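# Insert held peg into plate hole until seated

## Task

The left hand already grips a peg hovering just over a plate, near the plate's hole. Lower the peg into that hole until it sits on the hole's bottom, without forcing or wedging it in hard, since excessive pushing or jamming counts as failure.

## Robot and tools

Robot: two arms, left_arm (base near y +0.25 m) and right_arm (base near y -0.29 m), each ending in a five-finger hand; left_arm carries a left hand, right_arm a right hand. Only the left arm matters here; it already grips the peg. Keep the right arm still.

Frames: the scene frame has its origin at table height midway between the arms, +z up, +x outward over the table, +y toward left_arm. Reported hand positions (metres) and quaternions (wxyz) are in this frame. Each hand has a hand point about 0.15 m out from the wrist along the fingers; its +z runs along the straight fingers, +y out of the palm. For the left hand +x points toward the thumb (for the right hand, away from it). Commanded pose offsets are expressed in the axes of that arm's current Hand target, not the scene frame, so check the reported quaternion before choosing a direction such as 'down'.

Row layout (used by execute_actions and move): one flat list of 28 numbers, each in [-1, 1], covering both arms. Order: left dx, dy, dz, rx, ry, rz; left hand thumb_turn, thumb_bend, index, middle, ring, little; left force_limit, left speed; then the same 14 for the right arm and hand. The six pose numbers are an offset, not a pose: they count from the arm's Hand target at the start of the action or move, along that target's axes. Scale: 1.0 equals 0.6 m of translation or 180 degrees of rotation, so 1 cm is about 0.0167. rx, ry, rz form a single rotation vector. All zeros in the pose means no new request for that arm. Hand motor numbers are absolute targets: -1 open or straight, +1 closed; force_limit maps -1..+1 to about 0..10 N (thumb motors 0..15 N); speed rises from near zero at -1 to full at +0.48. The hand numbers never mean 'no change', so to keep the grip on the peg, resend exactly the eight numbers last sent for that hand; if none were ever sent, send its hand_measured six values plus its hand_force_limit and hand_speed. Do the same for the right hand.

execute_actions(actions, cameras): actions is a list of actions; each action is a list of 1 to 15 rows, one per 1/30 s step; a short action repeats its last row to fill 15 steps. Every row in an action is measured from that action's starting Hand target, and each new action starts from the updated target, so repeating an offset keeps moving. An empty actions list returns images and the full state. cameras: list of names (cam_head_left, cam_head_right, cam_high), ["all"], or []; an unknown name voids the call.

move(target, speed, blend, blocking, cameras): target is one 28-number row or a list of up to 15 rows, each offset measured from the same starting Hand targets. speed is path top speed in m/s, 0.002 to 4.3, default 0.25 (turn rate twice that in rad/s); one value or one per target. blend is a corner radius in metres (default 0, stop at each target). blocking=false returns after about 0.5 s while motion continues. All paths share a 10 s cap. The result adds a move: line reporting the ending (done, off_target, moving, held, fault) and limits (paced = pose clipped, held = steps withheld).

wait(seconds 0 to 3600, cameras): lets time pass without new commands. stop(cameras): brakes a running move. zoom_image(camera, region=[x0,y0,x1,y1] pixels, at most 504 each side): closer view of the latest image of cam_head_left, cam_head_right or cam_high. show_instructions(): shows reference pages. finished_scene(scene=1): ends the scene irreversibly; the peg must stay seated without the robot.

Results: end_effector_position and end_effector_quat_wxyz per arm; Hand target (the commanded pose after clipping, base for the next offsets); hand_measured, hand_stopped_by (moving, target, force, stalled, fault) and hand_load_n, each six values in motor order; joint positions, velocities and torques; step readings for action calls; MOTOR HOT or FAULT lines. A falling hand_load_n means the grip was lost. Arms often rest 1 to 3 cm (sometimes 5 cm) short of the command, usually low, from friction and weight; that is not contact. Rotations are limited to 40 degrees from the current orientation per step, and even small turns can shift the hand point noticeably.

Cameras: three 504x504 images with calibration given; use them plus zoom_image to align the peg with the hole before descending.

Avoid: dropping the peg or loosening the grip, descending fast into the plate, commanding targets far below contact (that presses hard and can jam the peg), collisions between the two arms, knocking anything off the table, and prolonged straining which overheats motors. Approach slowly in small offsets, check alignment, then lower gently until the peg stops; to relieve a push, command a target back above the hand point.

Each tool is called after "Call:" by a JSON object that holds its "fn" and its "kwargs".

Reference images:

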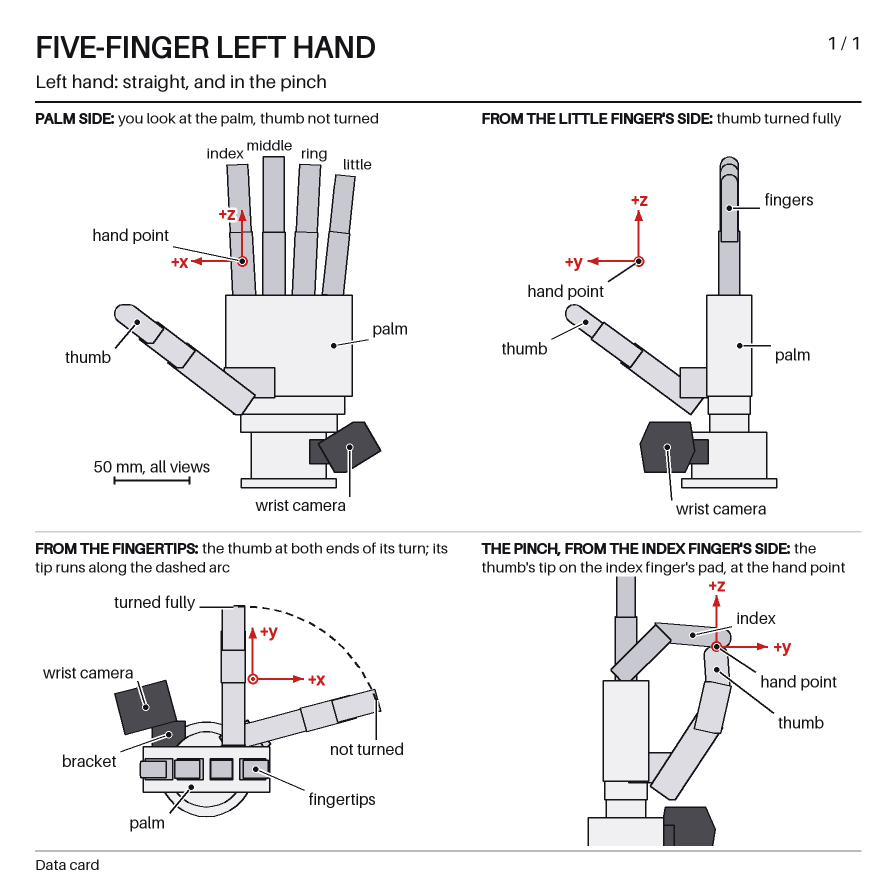

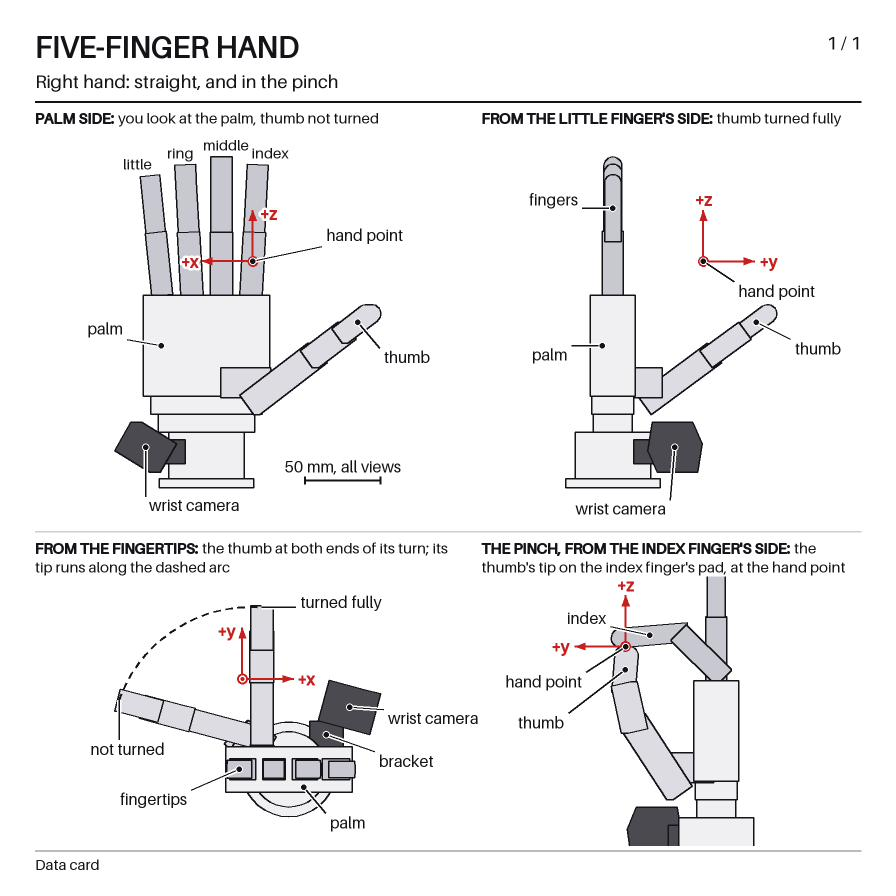

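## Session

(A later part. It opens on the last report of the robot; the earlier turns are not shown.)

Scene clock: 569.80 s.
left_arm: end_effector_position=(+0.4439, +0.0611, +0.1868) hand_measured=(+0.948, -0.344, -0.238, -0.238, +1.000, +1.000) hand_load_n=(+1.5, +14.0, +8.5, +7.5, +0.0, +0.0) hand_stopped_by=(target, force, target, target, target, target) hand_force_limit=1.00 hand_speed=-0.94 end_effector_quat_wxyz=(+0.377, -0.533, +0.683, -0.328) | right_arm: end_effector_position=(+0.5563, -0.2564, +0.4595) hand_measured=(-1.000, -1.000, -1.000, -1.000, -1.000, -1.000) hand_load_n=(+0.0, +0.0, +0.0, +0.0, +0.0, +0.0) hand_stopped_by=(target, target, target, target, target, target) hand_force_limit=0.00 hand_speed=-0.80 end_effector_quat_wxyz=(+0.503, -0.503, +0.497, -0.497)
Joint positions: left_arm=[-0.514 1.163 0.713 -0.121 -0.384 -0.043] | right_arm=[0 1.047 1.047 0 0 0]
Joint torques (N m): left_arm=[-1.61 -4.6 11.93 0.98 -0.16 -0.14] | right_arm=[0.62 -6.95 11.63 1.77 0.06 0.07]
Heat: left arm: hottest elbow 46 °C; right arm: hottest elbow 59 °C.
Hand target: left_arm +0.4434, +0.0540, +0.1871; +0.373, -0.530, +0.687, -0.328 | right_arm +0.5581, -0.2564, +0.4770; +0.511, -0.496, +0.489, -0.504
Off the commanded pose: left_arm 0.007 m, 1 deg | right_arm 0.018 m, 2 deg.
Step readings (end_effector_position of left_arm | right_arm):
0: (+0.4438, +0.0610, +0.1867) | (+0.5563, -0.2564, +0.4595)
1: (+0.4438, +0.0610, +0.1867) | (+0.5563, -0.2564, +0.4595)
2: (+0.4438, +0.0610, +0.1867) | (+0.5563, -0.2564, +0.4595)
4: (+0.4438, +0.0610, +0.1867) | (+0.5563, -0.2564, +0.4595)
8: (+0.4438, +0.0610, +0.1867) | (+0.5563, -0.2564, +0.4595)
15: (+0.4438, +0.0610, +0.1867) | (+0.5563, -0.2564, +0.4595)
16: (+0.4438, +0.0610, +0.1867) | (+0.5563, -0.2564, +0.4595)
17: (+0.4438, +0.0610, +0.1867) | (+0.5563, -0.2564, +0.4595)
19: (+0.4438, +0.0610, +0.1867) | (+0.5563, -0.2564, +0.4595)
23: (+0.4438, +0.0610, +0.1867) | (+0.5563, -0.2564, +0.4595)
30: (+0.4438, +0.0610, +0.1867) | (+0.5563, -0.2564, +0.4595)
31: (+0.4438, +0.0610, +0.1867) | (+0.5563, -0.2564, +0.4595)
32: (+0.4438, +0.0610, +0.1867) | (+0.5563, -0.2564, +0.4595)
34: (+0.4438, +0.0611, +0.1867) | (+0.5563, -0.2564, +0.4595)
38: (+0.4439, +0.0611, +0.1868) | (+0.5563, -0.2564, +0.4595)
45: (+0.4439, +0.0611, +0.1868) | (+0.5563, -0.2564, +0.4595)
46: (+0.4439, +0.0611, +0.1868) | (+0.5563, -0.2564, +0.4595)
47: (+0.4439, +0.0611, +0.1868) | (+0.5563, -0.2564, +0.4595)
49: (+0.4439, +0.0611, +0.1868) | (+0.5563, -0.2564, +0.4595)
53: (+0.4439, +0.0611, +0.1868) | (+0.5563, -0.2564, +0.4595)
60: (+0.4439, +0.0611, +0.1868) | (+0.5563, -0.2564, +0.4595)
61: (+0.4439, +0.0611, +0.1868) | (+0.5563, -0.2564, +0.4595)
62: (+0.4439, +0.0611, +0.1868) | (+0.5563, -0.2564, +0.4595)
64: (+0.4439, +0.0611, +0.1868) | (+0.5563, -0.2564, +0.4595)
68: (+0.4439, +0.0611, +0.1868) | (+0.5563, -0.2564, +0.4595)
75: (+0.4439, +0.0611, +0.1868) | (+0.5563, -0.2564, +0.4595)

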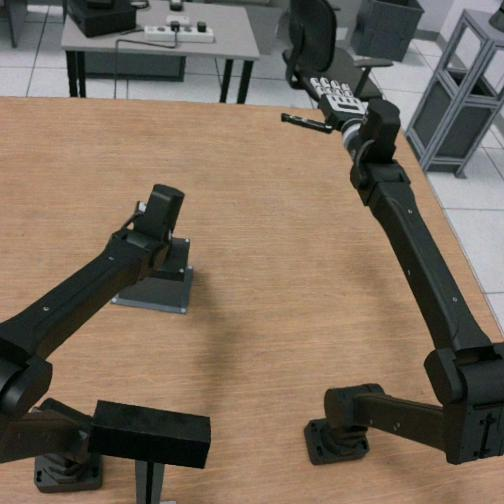

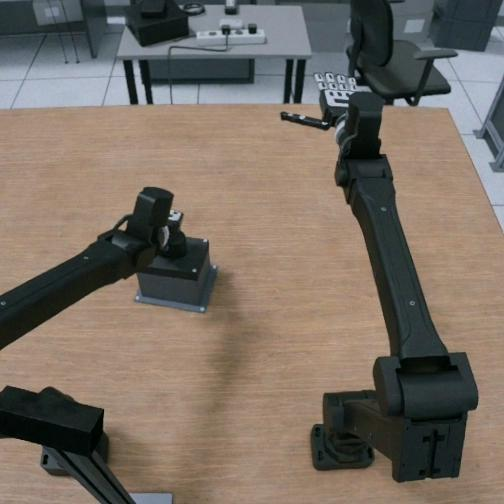

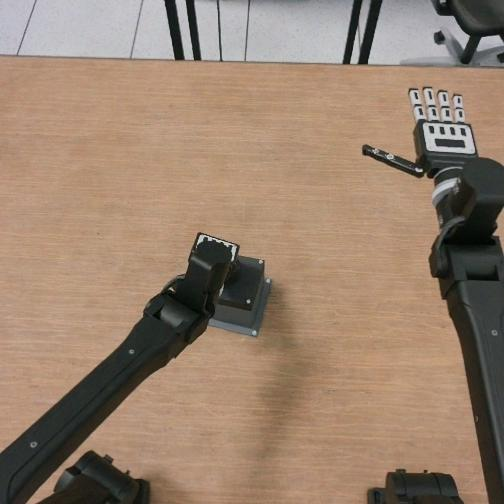

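Call:
{"fn": "move", "kwargs": {"target": [[0,0,0,0,0,0,0.948,-0.37,-0.275,-0.275,1,1,1.0,-0.9,0,0,0,0,0,0,-1,-1,-1,-1,-1,-1,0,-0.8],[0,0,0,0,0,0,0.948,-0.7,-0.55,-0.55,1,1,1.0,-0.5,0,0,0,0,0,0,-1,-1,-1,-1,-1,-1,0,-0.8]], "cameras": ["all"]}}

Scene clock: 580.70 s.
left_arm: end_effector_position=(+0.4439, +0.0611, +0.1868) hand_measured=(+0.948, -0.700, -0.550, -0.550, +1.000, +1.000) hand_load_n=(+0.0, -0.5, +0.5, +0.0, +0.0, +0.0) hand_stopped_by=(target, target, target, target, target, target) hand_force_limit=1.00 hand_speed=-0.50 end_effector_quat_wxyz=(+0.377, -0.533, +0.683, -0.328) | right_arm: end_effector_position=(+0.5563, -0.2564, +0.4595) hand_measured=(-1.000, -1.000, -1.000, -1.000, -1.000, -1.000) hand_load_n=(+0.0, +0.0, -0.5, +0.0, +0.0, +0.0) hand_stopped_by=(target, target, target, target, target, target) hand_force_limit=0.00 hand_speed=-0.80 end_effector_quat_wxyz=(+0.503, -0.503, +0.497, -0.497)
Joint positions: left_arm=[-0.514 1.163 0.713 -0.121 -0.384 -0.043] | right_arm=[0 1.047 1.047 0 0 0]
Joint torques (N m): left_arm=[-1.49 -4.54 11.92 1.01 -0.17 -0.13] | right_arm=[0.62 -6.77 11.63 1.78 0.05 0.08]
Heat: left arm: hottest elbow 46 °C; right arm: hottest elbow 60 °C.
Hand target: left_arm +0.4434, +0.0540, +0.1871; +0.373, -0.530, +0.687, -0.329 | right_arm +0.5581, -0.2564, +0.4770; +0.511, -0.496, +0.489, -0.504
Off the commanded pose: left_arm 0.007 m, 1 deg | right_arm 0.018 m, 2 deg.
move: done

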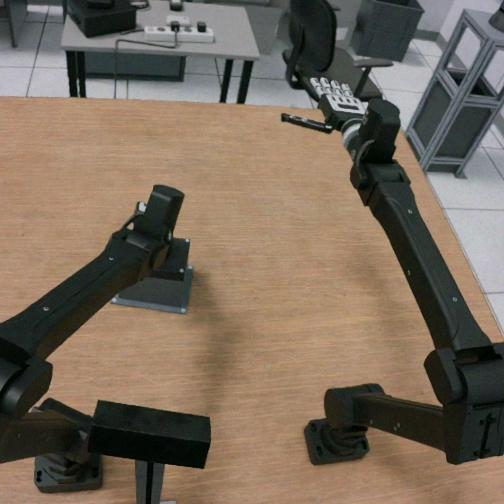

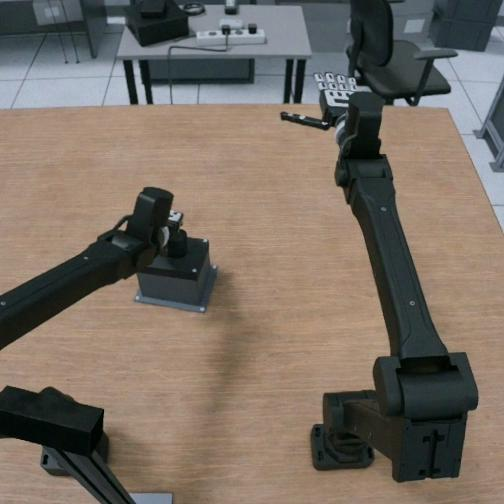

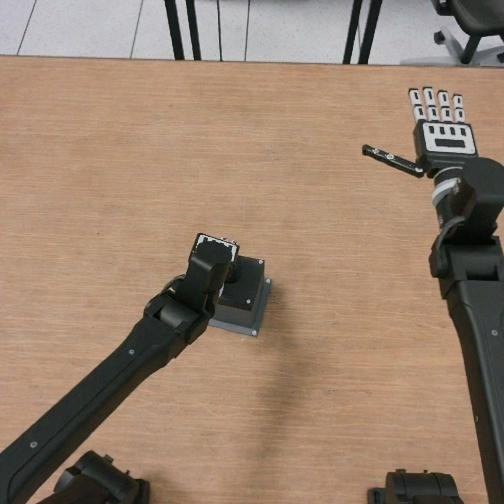

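Call:
{"fn": "move", "kwargs": {"target": [[0,0,0,0,0,0,0.948,-0.9,-1,-1,-1,-1,1.0,-0.3,0,0,0,0,0,0,-1,-1,-1,-1,-1,-1,0,-0.8],[-0.022,-0.1128,-0.0675,0,0,0,0.948,-0.9,-1,-1,-1,-1,1.0,-0.3,0,0,0,0,0,0,-1,-1,-1,-1,-1,-1,0,-0.8],[-0.022,-0.1128,-0.0675,-0.01773,0.0477,-0.0527,0.948,-0.9,-1,-1,-1,-1,1.0,-0.3,0,0,0,0,0,0,-1,-1,-1,-1,-1,-1,0,-0.8]], "speed": [0.1,0.06,0.1], "cameras": ["all"]}}

Scene clock: 597.10 s.
left_arm: end_effector_position=(+0.4273, +0.0555, +0.2350) hand_measured=(+0.948, -0.900, -1.000, -1.000, -1.000, -1.000) hand_load_n=(+0.0, +0.0, +0.0, +0.0, -0.5, +0.0) hand_stopped_by=(target, target, target, target, target, target) hand_force_limit=1.00 hand_speed=-0.30 end_effector_quat_wxyz=(+0.267, -0.567, +0.692, -0.357) | right_arm: end_effector_position=(+0.5563, -0.2564, +0.4595) hand_measured=(-1.000, -1.000, -1.000, -1.000, -1.000, -1.000) hand_load_n=(-0.5, +0.0, +0.0, +0.0, +0.0, +0.0) hand_stopped_by=(target, target, target, target, target, target) hand_force_limit=0.00 hand_speed=-0.80 end_effector_quat_wxyz=(+0.503, -0.503, +0.497, -0.497)
Joint positions: left_arm=[-0.424 1.09 0.838 -0.401 -0.135 -0.146] | right_arm=[0 1.047 1.047 0 0 0]
Joint torques (N m): left_arm=[0.79 -5.13 16.62 1.03 0.07 -0.19] | right_arm=[0.56 -6.89 11.62 1.8 0.06 0.07]
Heat: left arm: hottest elbow 46 °C; right arm: hottest elbow 60 °C.
Hand target: left_arm +0.4435, +0.0541, +0.2672; +0.277, -0.569, +0.675, -0.378 | right_arm +0.5581, -0.2564, +0.4770; +0.511, -0.496, +0.489, -0.504
Off the commanded pose: left_arm 0.036 m, 3 deg | right_arm 0.018 m, 2 deg.
move: off_target (left_arm)

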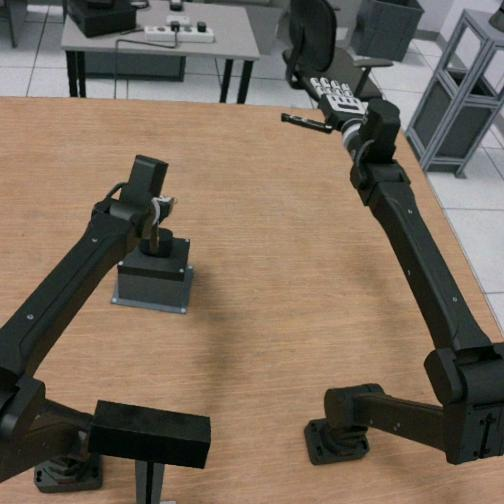

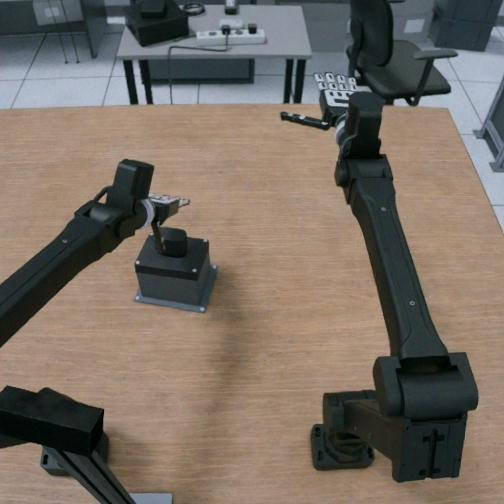

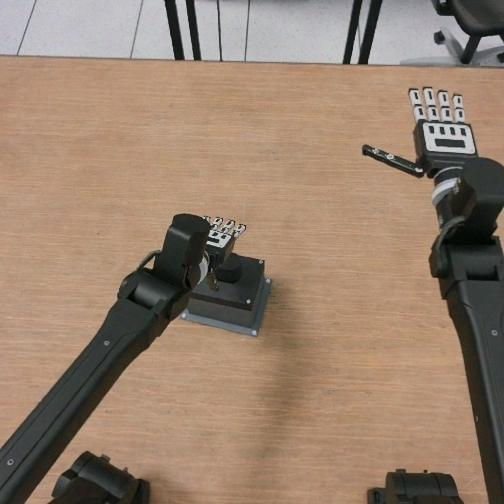

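Call:
{"fn": "zoom_image", "kwargs": {"camera": "cam_head_right", "region": [120, 210, 230, 320]}}

Call:
{"fn": "zoom_image", "kwargs": {"camera": "cam_high", "region": [170, 200, 290, 320]}}

Call:
{"fn": "zoom_image", "kwargs": {"camera": "cam_head_left", "region": [110, 210, 200, 300]}}

Scaled by 4.582.

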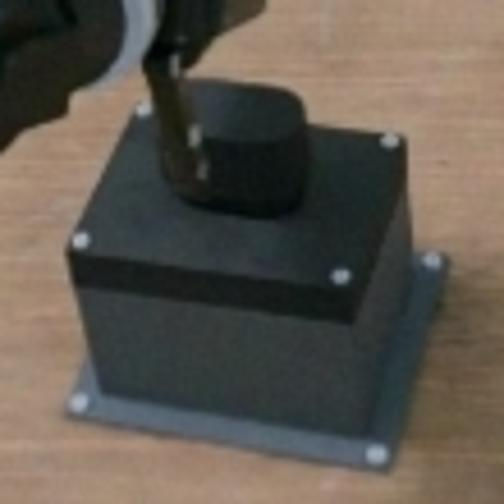

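Scaled by 4.200.

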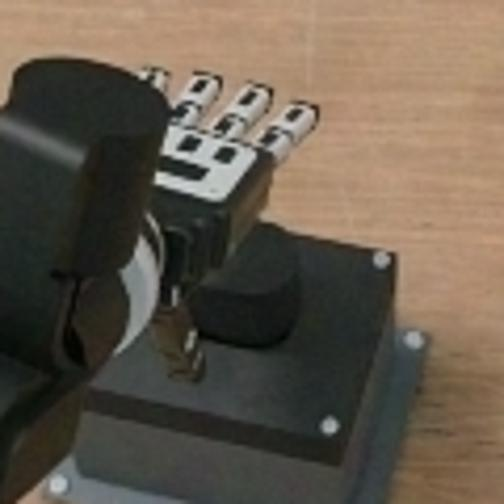

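Scaled by 5.600.

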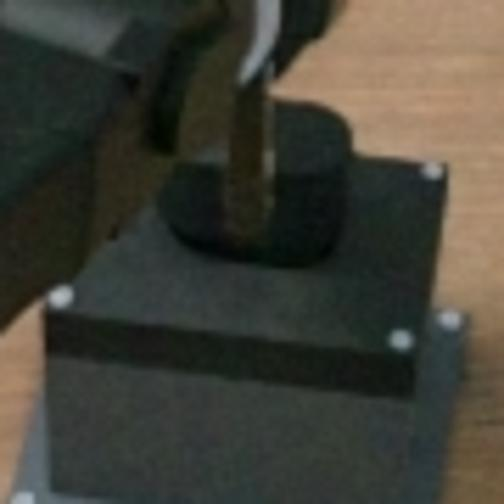

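Call:
{"fn": "zoom_image", "kwargs": {"camera": "cam_head_right", "region": [150, 225, 192, 267]}}

Call:
{"fn": "zoom_image", "kwargs": {"camera": "cam_head_left", "region": [135, 225, 177, 267]}}

Call:
{"fn": "zoom_image", "kwargs": {"camera": "cam_high", "region": [205, 250, 247, 292]}}

Scaled by 12.000.

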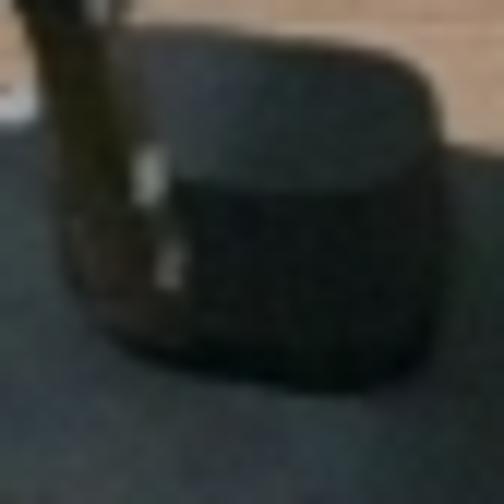

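Scaled by 12.000.

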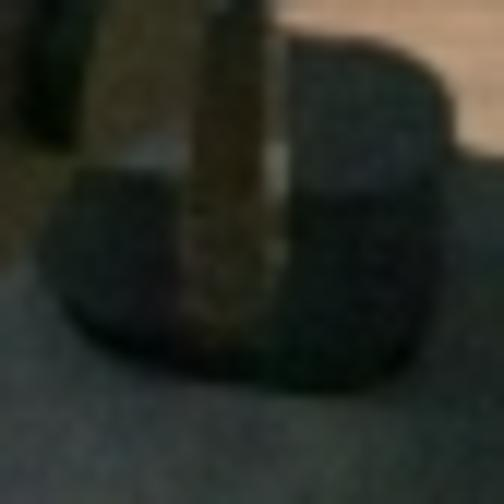

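Scaled by 12.000.

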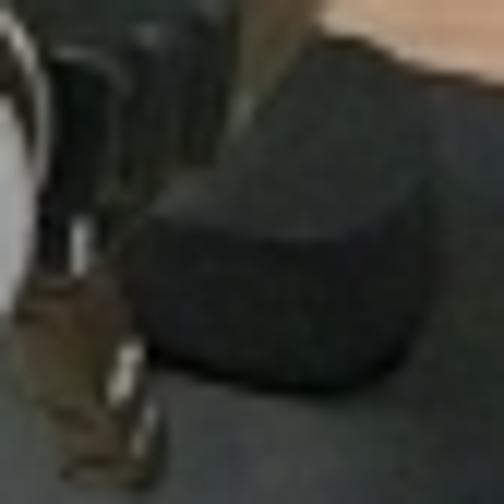

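Call:
{"fn": "move", "kwargs": {"target": [[-0.02107,0.04157,0.02568,0,0,0,0.948,-0.7,-0.55,-0.55,1,1,1.0,-0.3,0,0,0,0,0,0,-1,-1,-1,-1,-1,-1,0,-0.8]], "speed": [0.06], "cameras": ["all"]}}

Scene clock: 620.07 s.
left_arm: end_effector_position=(+0.4392, +0.0602, +0.2399) hand_measured=(+0.948, -0.700, -0.550, -0.550, +1.000, +1.000) hand_load_n=(+0.0, +0.0, +0.0, +0.0, +0.0, +0.0) hand_stopped_by=(target, target, target, target, target, target) hand_force_limit=1.00 hand_speed=-0.30 end_effector_quat_wxyz=(+0.273, -0.568, +0.678, -0.378) | right_arm: end_effector_position=(+0.5563, -0.2564, +0.4595) hand_measured=(-1.000, -1.000, -1.000, -1.000, -1.000, -1.000) hand_load_n=(+0.0, +0.0, +0.0, +0.0, -0.5, +0.0) hand_stopped_by=(target, target, target, target, target, target) hand_force_limit=0.00 hand_speed=-0.80 end_effector_quat_wxyz=(+0.503, -0.503, +0.497, -0.497)
Joint positions: left_arm=[-0.394 1.091 0.827 -0.341 -0.11 -0.147] | right_arm=[0 1.047 1.047 0 0 0]
Joint torques (N m): left_arm=[0.91 -4.31 11.26 2.1 0.11 -0.01] | right_arm=[0.56 -6.77 11.64 1.78 0.06 0.07]
Heat: left arm: hottest elbow 47 °C; right arm: hottest elbow 60 °C.
Hand target: left_arm +0.4445, +0.0653, +0.2373; +0.277, -0.570, +0.675, -0.378 | right_arm +0.5581, -0.2564, +0.4770; +0.511, -0.496, +0.489, -0.504
Off the commanded pose: left_arm 0.008 m, 1 deg | right_arm 0.018 m, 2 deg.
move: done

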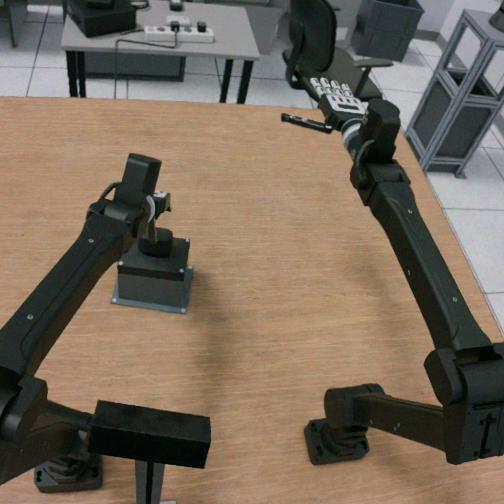

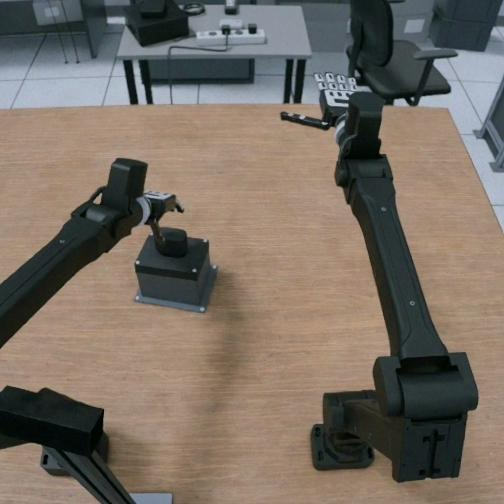

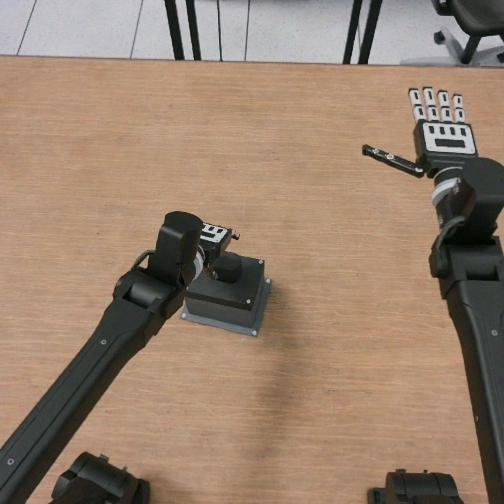

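Call:
{"fn": "move", "kwargs": {"target": [[-0.00445,0.04812,0.03848,0,0,0,0.948,-0.7,-0.55,-0.55,1,1,1.0,-0.3,0,0,0,0,0,0,-1,-1,-1,-1,-1,-1,0,-0.8],[0.01387,0.06493,0.05467,0,0,0,0.948,-0.7,-0.55,-0.55,1,1,1.0,-0.3,0,0,0,0,0,0,-1,-1,-1,-1,-1,-1,0,-0.8]], "speed": [0.05,0.03], "cameras": ["all"]}}

Scene clock: 626.60 s.
left_arm: end_effector_position=(+0.4480, +0.0608, +0.1892) hand_measured=(+0.948, -0.700, -0.550, -0.550, +1.000, +1.000) hand_load_n=(+0.0, +0.0, +0.0, +0.0, +0.0, +0.0) hand_stopped_by=(target, target, target, target, target, target) hand_force_limit=1.00 hand_speed=-0.30 end_effector_quat_wxyz=(+0.279, -0.572, +0.675, -0.373) | right_arm: end_effector_position=(+0.5563, -0.2564, +0.4595) hand_measured=(-1.000, -1.000, -1.000, -1.000, -1.000, -1.000) hand_load_n=(+0.0, +0.0, +0.0, +0.0, +0.0, +0.0) hand_stopped_by=(target, target, target, target, target, target) hand_force_limit=0.00 hand_speed=-0.80 end_effector_quat_wxyz=(+0.503, -0.503, +0.497, -0.497)
Joint positions: left_arm=[-0.393 1.169 0.744 -0.182 -0.128 -0.147] | right_arm=[0 1.047 1.047 0 0 0]
Joint torques (N m): left_arm=[-1.67 -4.72 10.65 2.13 -0.15 -0.2] | right_arm=[0.62 -6.83 11.63 1.8 0.06 0.07]
Heat: left arm: hottest elbow 46 °C; right arm: hottest elbow 60 °C.
Hand target: left_arm +0.4474, +0.0533, +0.1870; +0.277, -0.570, +0.675, -0.378 | right_arm +0.5581, -0.2564, +0.4770; +0.511, -0.496, +0.489, -0.504
Off the commanded pose: left_arm 0.008 m, 1 deg | right_arm 0.018 m, 2 deg.
move: done

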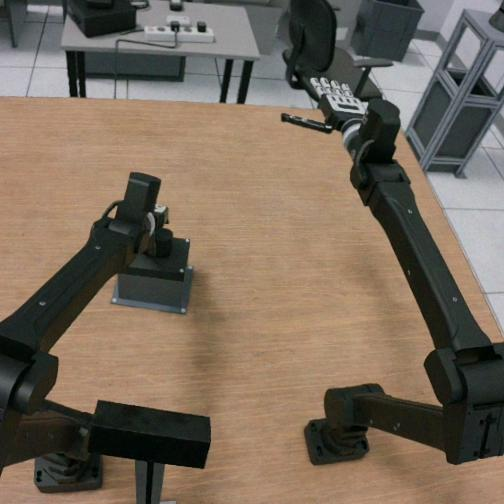

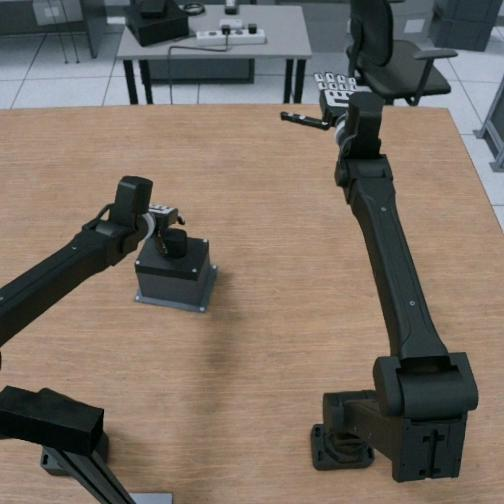

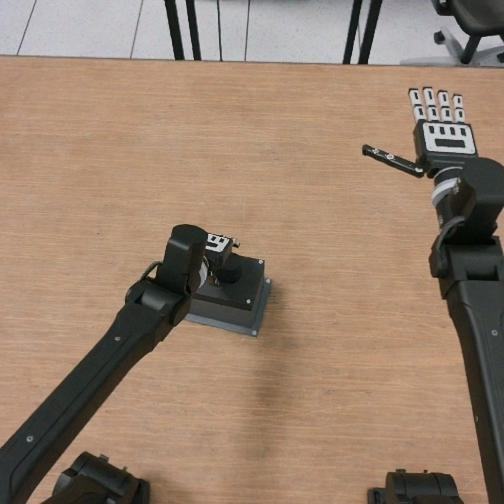

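Call:
{"fn": "move", "kwargs": {"target": [[0.00115,0.00327,-0.00469,0,0,0,0.948,-0.7,-0.55,-0.55,1,1,1.0,-0.3,0,0,0,0,0,0,-1,-1,-1,-1,-1,-1,0,-0.8]], "speed": [0.02]}}

Call:
{"fn": "zoom_image", "kwargs": {"camera": "cam_head_right", "region": [130, 200, 220, 290]}}

Call:
{"fn": "zoom_image", "kwargs": {"camera": "cam_high", "region": [180, 220, 270, 310]}}

Scene clock: 630.43 s.
left_arm: end_effector_position=(+0.4450, +0.0606, +0.1852) hand_measured=(+0.948, -0.700, -0.550, -0.550, +1.000, +1.000) hand_load_n=(+0.0, +0.0, +0.0, +0.0, +0.0, +0.0) hand_stopped_by=(target, target, target, target, target, target) hand_force_limit=1.00 hand_speed=-0.30 end_effector_quat_wxyz=(+0.278, -0.572, +0.677, -0.370) | right_arm: end_effector_position=(+0.5563, -0.2564, +0.4595) hand_measured=(-1.000, -1.000, -1.000, -1.000, -1.000, -1.000) hand_load_n=(+0.0, +0.0, +0.0, +0.0, +0.0, +0.0) hand_stopped_by=(target, target, target, target, target, target) hand_force_limit=0.00 hand_speed=-0.80 end_effector_quat_wxyz=(+0.503, -0.503, +0.497, -0.497)
Joint positions: left_arm=[-0.397 1.169 0.736 -0.182 -0.131 -0.149] | right_arm=[0 1.047 1.047 0 0 0]
Joint torques (N m): left_arm=[-1.79 -5.42 10.66 1.98 -0.17 -0.2] | right_arm=[0.67 -6.65 11.6 1.78 0.06 0.07]
Heat: left arm: hottest elbow 46 °C; right arm: hottest elbow 60 °C.
Hand target: left_arm +0.4438, +0.0532, +0.1870; +0.277, -0.569, +0.675, -0.378 | right_arm +0.5581, -0.2564, +0.4770; +0.511, -0.496, +0.489, -0.504
Off the commanded pose: left_arm 0.008 m, 1 deg | right_arm 0.018 m, 2 deg.
move: done

Scaled by 5.600.
This view is cut from an older image: the scene may have changed since it was taken.

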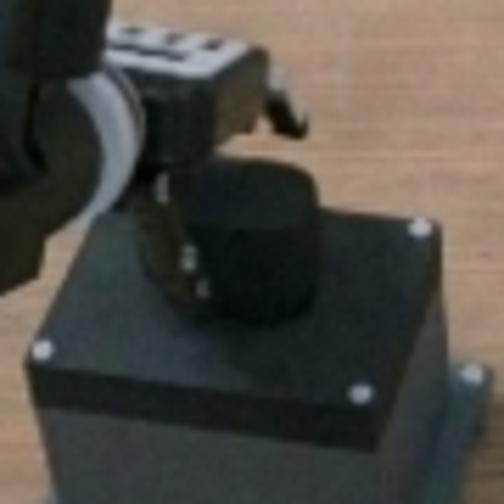

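Scaled by 5.600.
This view is cut from an older image: the scene may have changed since it was taken.

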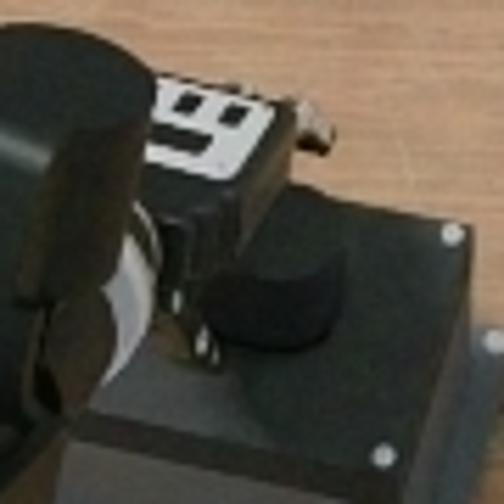

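Call:
{"fn": "move", "kwargs": {"target": [[0,0,0,0,0,0,0.948,-0.4,-0.30,-0.30,1,1,1.0,-0.6,0,0,0,0,0,0,-1,-1,-1,-1,-1,-1,0,-0.8],[0,0,0,0,0,0,0.948,-0.3,-0.21,-0.21,1,1,-0.8,-0.96,0,0,0,0,0,0,-1,-1,-1,-1,-1,-1,0,-0.8]], "cameras": ["all"]}}

Call:
{"fn": "zoom_image", "kwargs": {"camera": "cam_head_right", "region": [150, 225, 192, 267]}}

Scene clock: 633.67 s.
left_arm: end_effector_position=(+0.4460, +0.0604, +0.1861) hand_measured=(+0.948, -0.370, -0.274, -0.252, +1.000, +1.000) hand_load_n=(+0.5, +1.5, +0.0, +2.0, +0.0, +0.0) hand_stopped_by=(target, force, force, force, target, target) hand_force_limit=-0.80 hand_speed=-0.96 end_effector_quat_wxyz=(+0.279, -0.573, +0.675, -0.372) | right_arm: end_effector_position=(+0.5563, -0.2564, +0.4595) hand_measured=(-1.000, -1.000, -1.000, -1.000, -1.000, -1.000) hand_load_n=(-0.5, +0.0, +0.0, +0.0, +0.0, +0.0) hand_stopped_by=(target, target, target, target, target, target) hand_force_limit=0.00 hand_speed=-0.80 end_effector_quat_wxyz=(+0.503, -0.503, +0.497, -0.497)
Joint positions: left_arm=[-0.397 1.169 0.736 -0.177 -0.132 -0.151] | right_arm=[0 1.047 1.047 0 0 0]
Joint torques (N m): left_arm=[-1.73 -5.42 10.69 1.8 -0.1 -0.18] | right_arm=[0.56 -6.77 11.63 1.81 0.06 0.08]
Heat: left arm: hottest elbow 46 °C; right arm: hottest elbow 60 °C.
Hand target: left_arm +0.4438, +0.0533, +0.1869; +0.277, -0.570, +0.675, -0.378 | right_arm +0.5581, -0.2564, +0.4770; +0.511, -0.496, +0.489, -0.504
Off the commanded pose: left_arm 0.008 m, 1 deg | right_arm 0.018 m, 2 deg.
move: done

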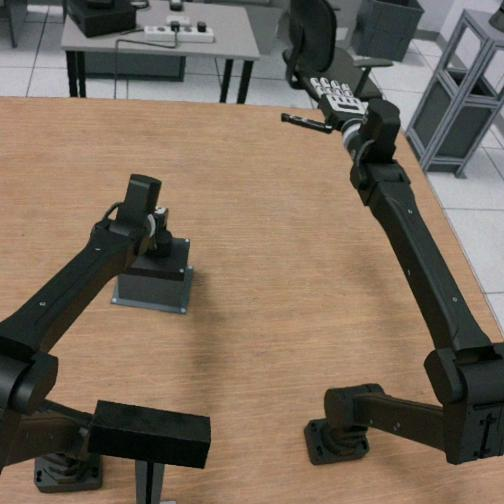

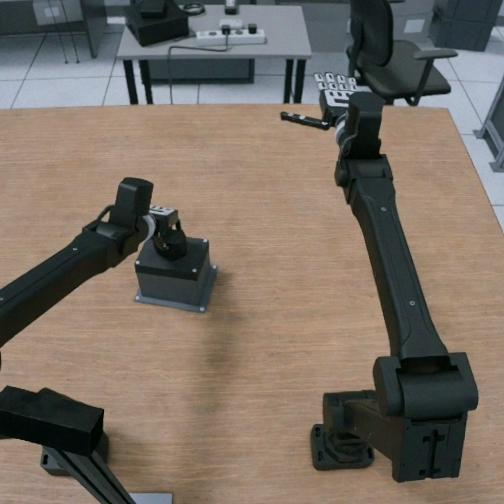

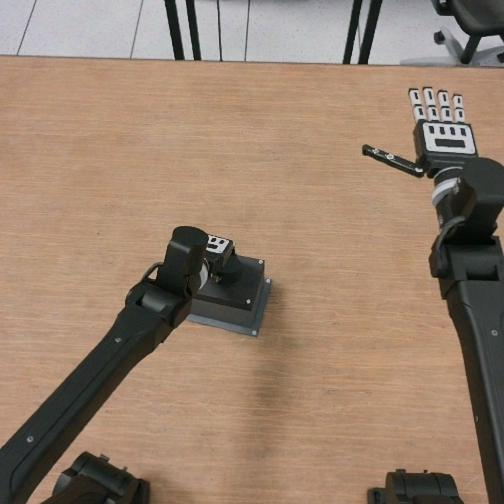

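Scaled by 12.000.

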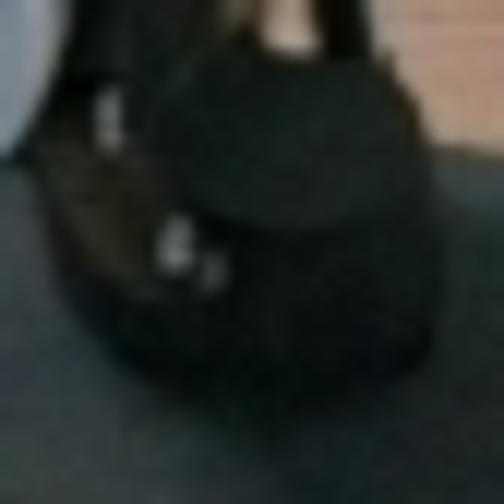

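Call:
{"fn": "zoom_image", "kwargs": {"camera": "cam_head_right", "region": [130, 200, 220, 290]}}

Call:
{"fn": "zoom_image", "kwargs": {"camera": "cam_head_left", "region": [115, 205, 195, 285]}}

Call:
{"fn": "zoom_image", "kwargs": {"camera": "cam_high", "region": [180, 220, 270, 310]}}

Scaled by 5.600.

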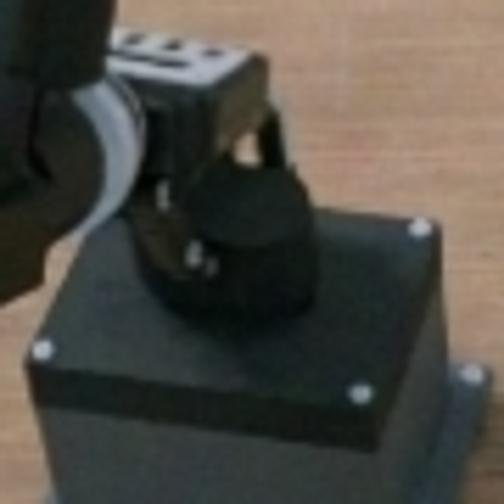

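Scaled by 6.300.

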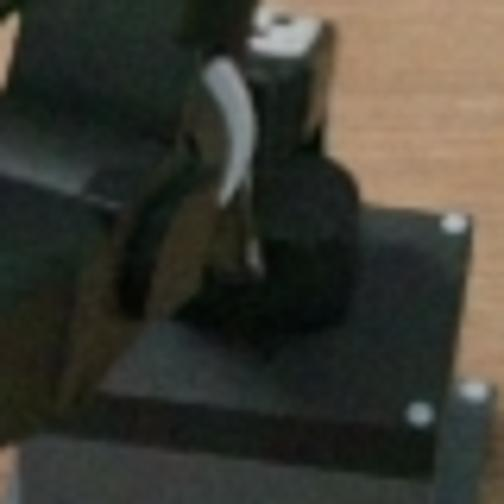

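Scaled by 5.600.

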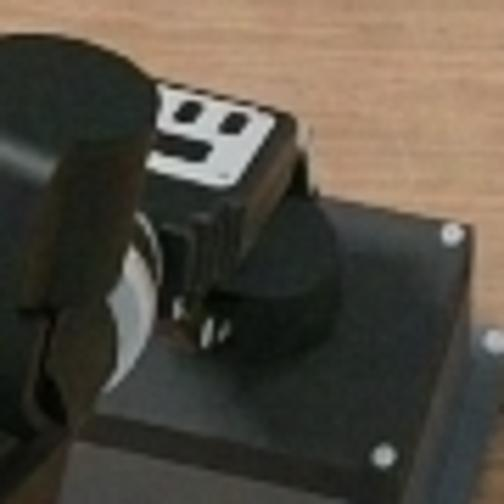

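Call:
{"fn": "move", "kwargs": {"target": [[0,0,0,0,0,0,0.948,-0.43,-0.33,-0.33,1,1,1.0,-0.9,0,0,0,0,0,0,-1,-1,-1,-1,-1,-1,0,-0.8],[0,0,0,0,0,0,0.948,-0.7,-0.55,-0.55,1,1,1.0,-0.5,0,0,0,0,0,0,-1,-1,-1,-1,-1,-1,0,-0.8]], "cameras": ["all"]}}

Call:
{"fn": "zoom_image", "kwargs": {"camera": "cam_head_right", "region": [130, 200, 220, 290]}}

Call:
{"fn": "zoom_image", "kwargs": {"camera": "cam_head_left", "region": [115, 205, 195, 285]}}

Call:
{"fn": "zoom_image", "kwargs": {"camera": "cam_high", "region": [180, 220, 270, 310]}}

Scene clock: 644.27 s.
left_arm: end_effector_position=(+0.4460, +0.0604, +0.1861) hand_measured=(+0.948, -0.700, -0.550, -0.550, +1.000, +1.000) hand_load_n=(+0.0, +0.0, +0.0, +0.0, +0.0, +0.0) hand_stopped_by=(target, target, target, target, target, target) hand_force_limit=1.00 hand_speed=-0.50 end_effector_quat_wxyz=(+0.279, -0.573, +0.675, -0.372) | right_arm: end_effector_position=(+0.5563, -0.2564, +0.4595) hand_measured=(-1.000, -1.000, -1.000, -1.000, -1.000, -1.000) hand_load_n=(-0.5, +0.0, +0.0, +0.0, +0.0, +0.0) hand_stopped_by=(target, target, target, target, target, target) hand_force_limit=0.00 hand_speed=-0.80 end_effector_quat_wxyz=(+0.503, -0.503, +0.497, -0.497)
Joint positions: left_arm=[-0.397 1.169 0.736 -0.177 -0.132 -0.151] | right_arm=[0 1.047 1.047 0 0 0]
Joint torques (N m): left_arm=[-1.79 -5.54 10.65 1.78 -0.1 -0.19] | right_arm=[0.73 -6.83 11.64 1.83 0.06 0.07]
Heat: left arm: hottest elbow 46 °C; right arm: hottest elbow 61 °C.
Hand target: left_arm +0.4438, +0.0533, +0.1869; +0.277, -0.570, +0.675, -0.378 | right_arm +0.5581, -0.2564, +0.4770; +0.511, -0.496, +0.489, -0.504
Off the commanded pose: left_arm 0.008 m, 1 deg | right_arm 0.018 m, 2 deg.
move: done

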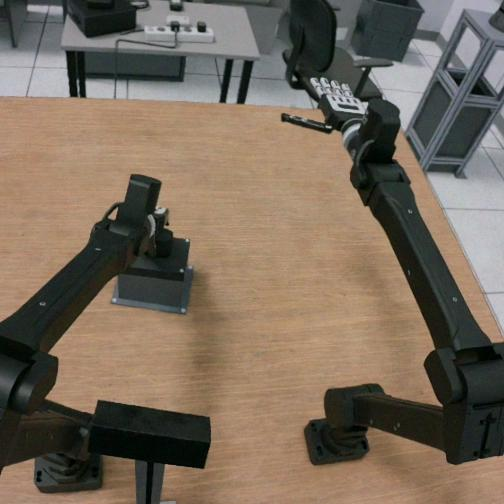

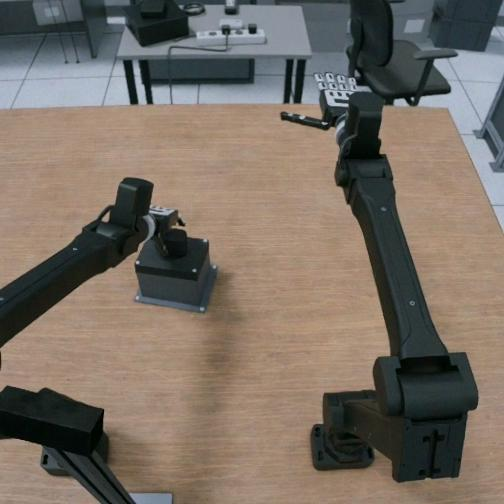

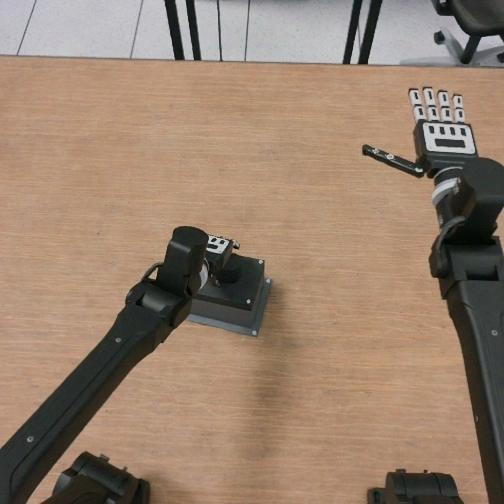

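Scaled by 5.600.

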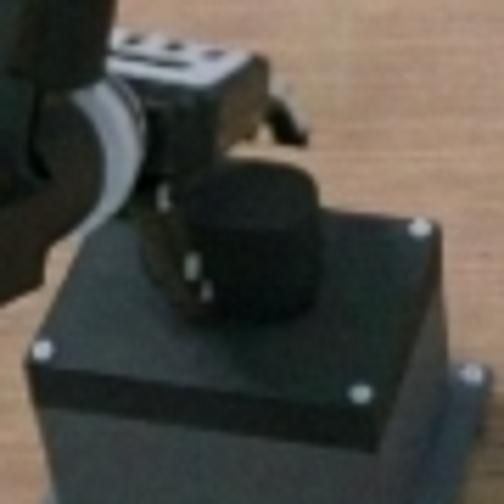

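Scaled by 6.300.

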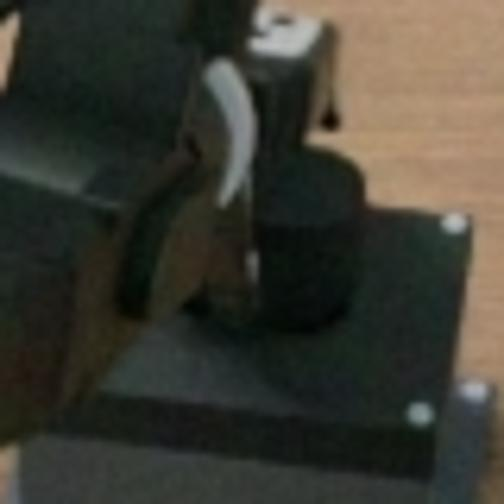

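Scaled by 5.600.

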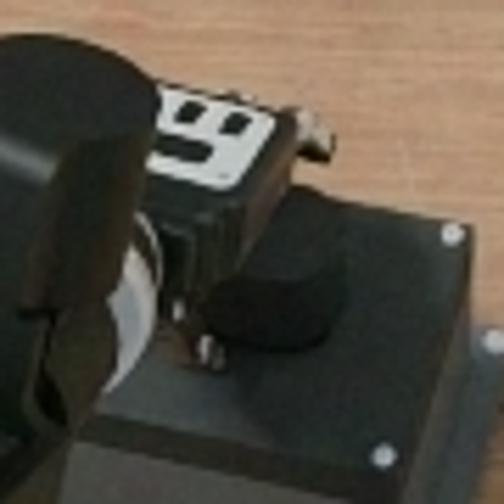

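Call:
{"fn": "zoom_image", "kwargs": {"camera": "cam_high", "region": [205, 250, 247, 292]}}

Call:
{"fn": "zoom_image", "kwargs": {"camera": "cam_head_right", "region": [150, 225, 192, 267]}}

Call:
{"fn": "zoom_image", "kwargs": {"camera": "cam_head_left", "region": [140, 222, 182, 264]}}

Scaled by 12.000.

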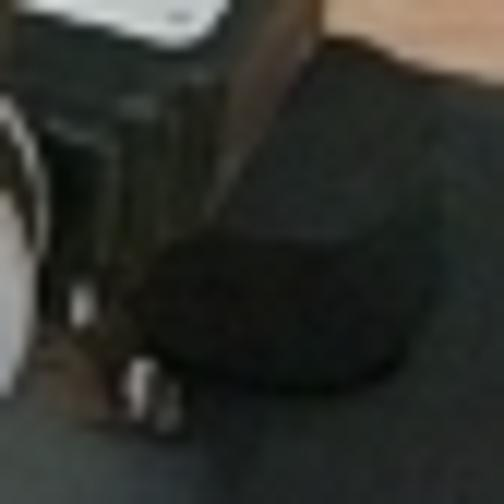

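Scaled by 12.000.

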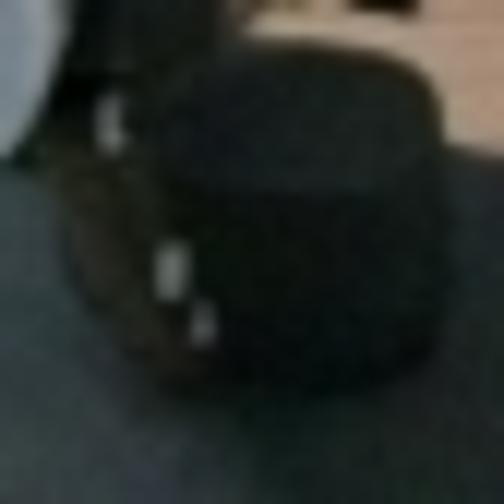

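Scaled by 12.000.

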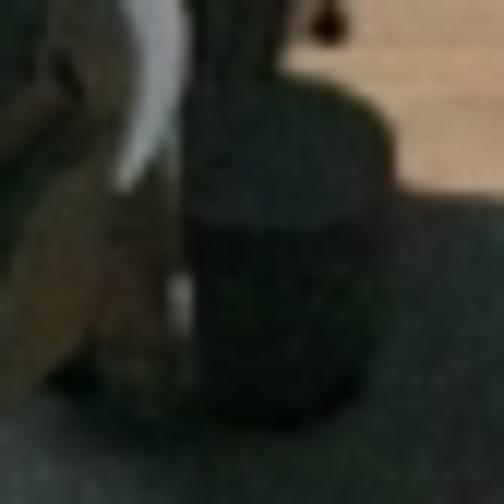

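Call:
{"fn": "move", "kwargs": {"target": [[-0.00164,-0.00466,0.0067,0,0,0,0.948,-0.7,-0.55,-0.55,1,1,1.0,-0.5,0,0,0,0,0,0,-1,-1,-1,-1,-1,-1,0,-0.8],[-0.00164,-0.00466,0.0067,0,0,0,0.948,-0.4,-0.30,-0.30,1,1,1.0,-0.6,0,0,0,0,0,0,-1,-1,-1,-1,-1,-1,0,-0.8]], "speed": [0.02,0.02], "cameras": ["all"]}}

Call:
{"fn": "zoom_image", "kwargs": {"camera": "cam_head_right", "region": [150, 225, 192, 267]}}

Call:
{"fn": "zoom_image", "kwargs": {"camera": "cam_high", "region": [205, 250, 247, 292]}}

Scene clock: 657.67 s.
left_arm: end_effector_position=(+0.4463, +0.0603, +0.1850) hand_measured=(+0.948, -0.400, -0.300, -0.300, +1.000, +1.000) hand_load_n=(+0.0, +0.0, +0.5, +0.0, +0.0, -0.5) hand_stopped_by=(target, target, target, target, target, target) hand_force_limit=1.00 hand_speed=-0.60 end_effector_quat_wxyz=(+0.279, -0.573, +0.676, -0.371) | right_arm: end_effector_position=(+0.5563, -0.2564, +0.4595) hand_measured=(-1.000, -1.000, -1.000, -1.000, -1.000, -1.000) hand_load_n=(-0.5, +0.0, +0.0, +0.0, -0.5, +0.0) hand_stopped_by=(target, target, target, target, target, target) hand_force_limit=0.00 hand_speed=-0.80 end_effector_quat_wxyz=(+0.503, -0.503, +0.497, -0.497)
Joint positions: left_arm=[-0.397 1.172 0.736 -0.176 -0.132 -0.151] | right_arm=[0 1.047 1.047 0 0 0]
Joint torques (N m): left_arm=[-1.26 -4.78 11.56 1.89 0.08 -0.14] | right_arm=[0.62 -6.77 11.62 1.81 0.06 0.07]
Heat: left arm: hottest elbow 46 °C; right arm: hottest elbow 61 °C.
Hand target: left_arm +0.4489, +0.0533, +0.1870; +0.277, -0.570, +0.675, -0.378 | right_arm +0.5581, -0.2564, +0.4770; +0.511, -0.496, +0.489, -0.504
Off the commanded pose: left_arm 0.008 m, 1 deg | right_arm 0.018 m, 2 deg.
move: done

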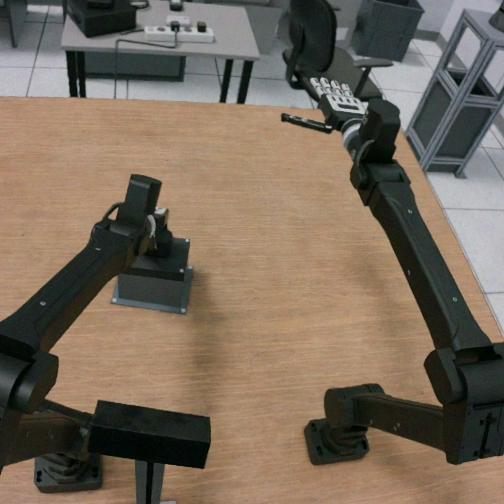

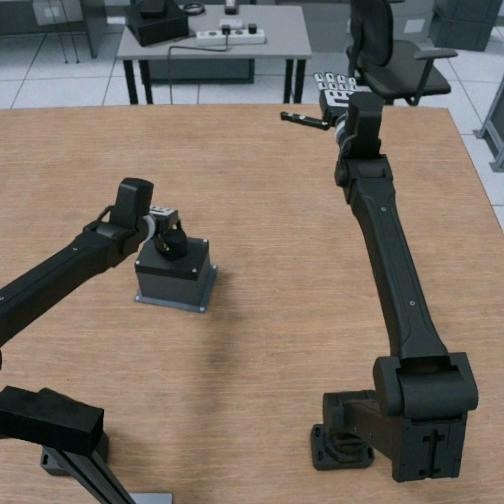

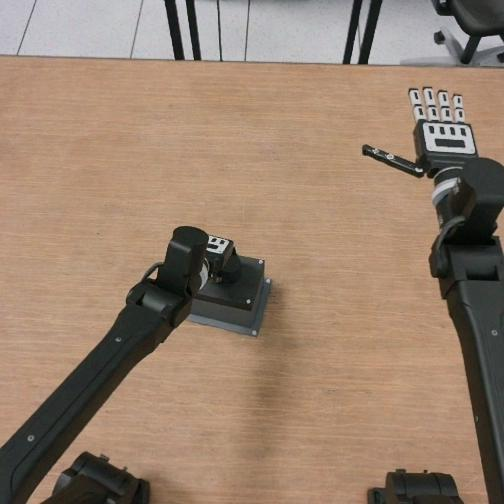

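Scaled by 12.000.

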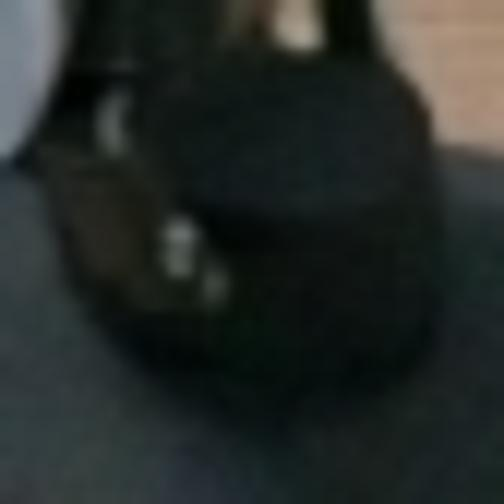

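Scaled by 12.000.

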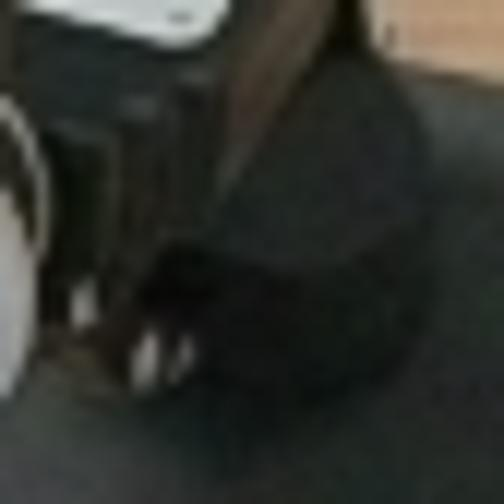

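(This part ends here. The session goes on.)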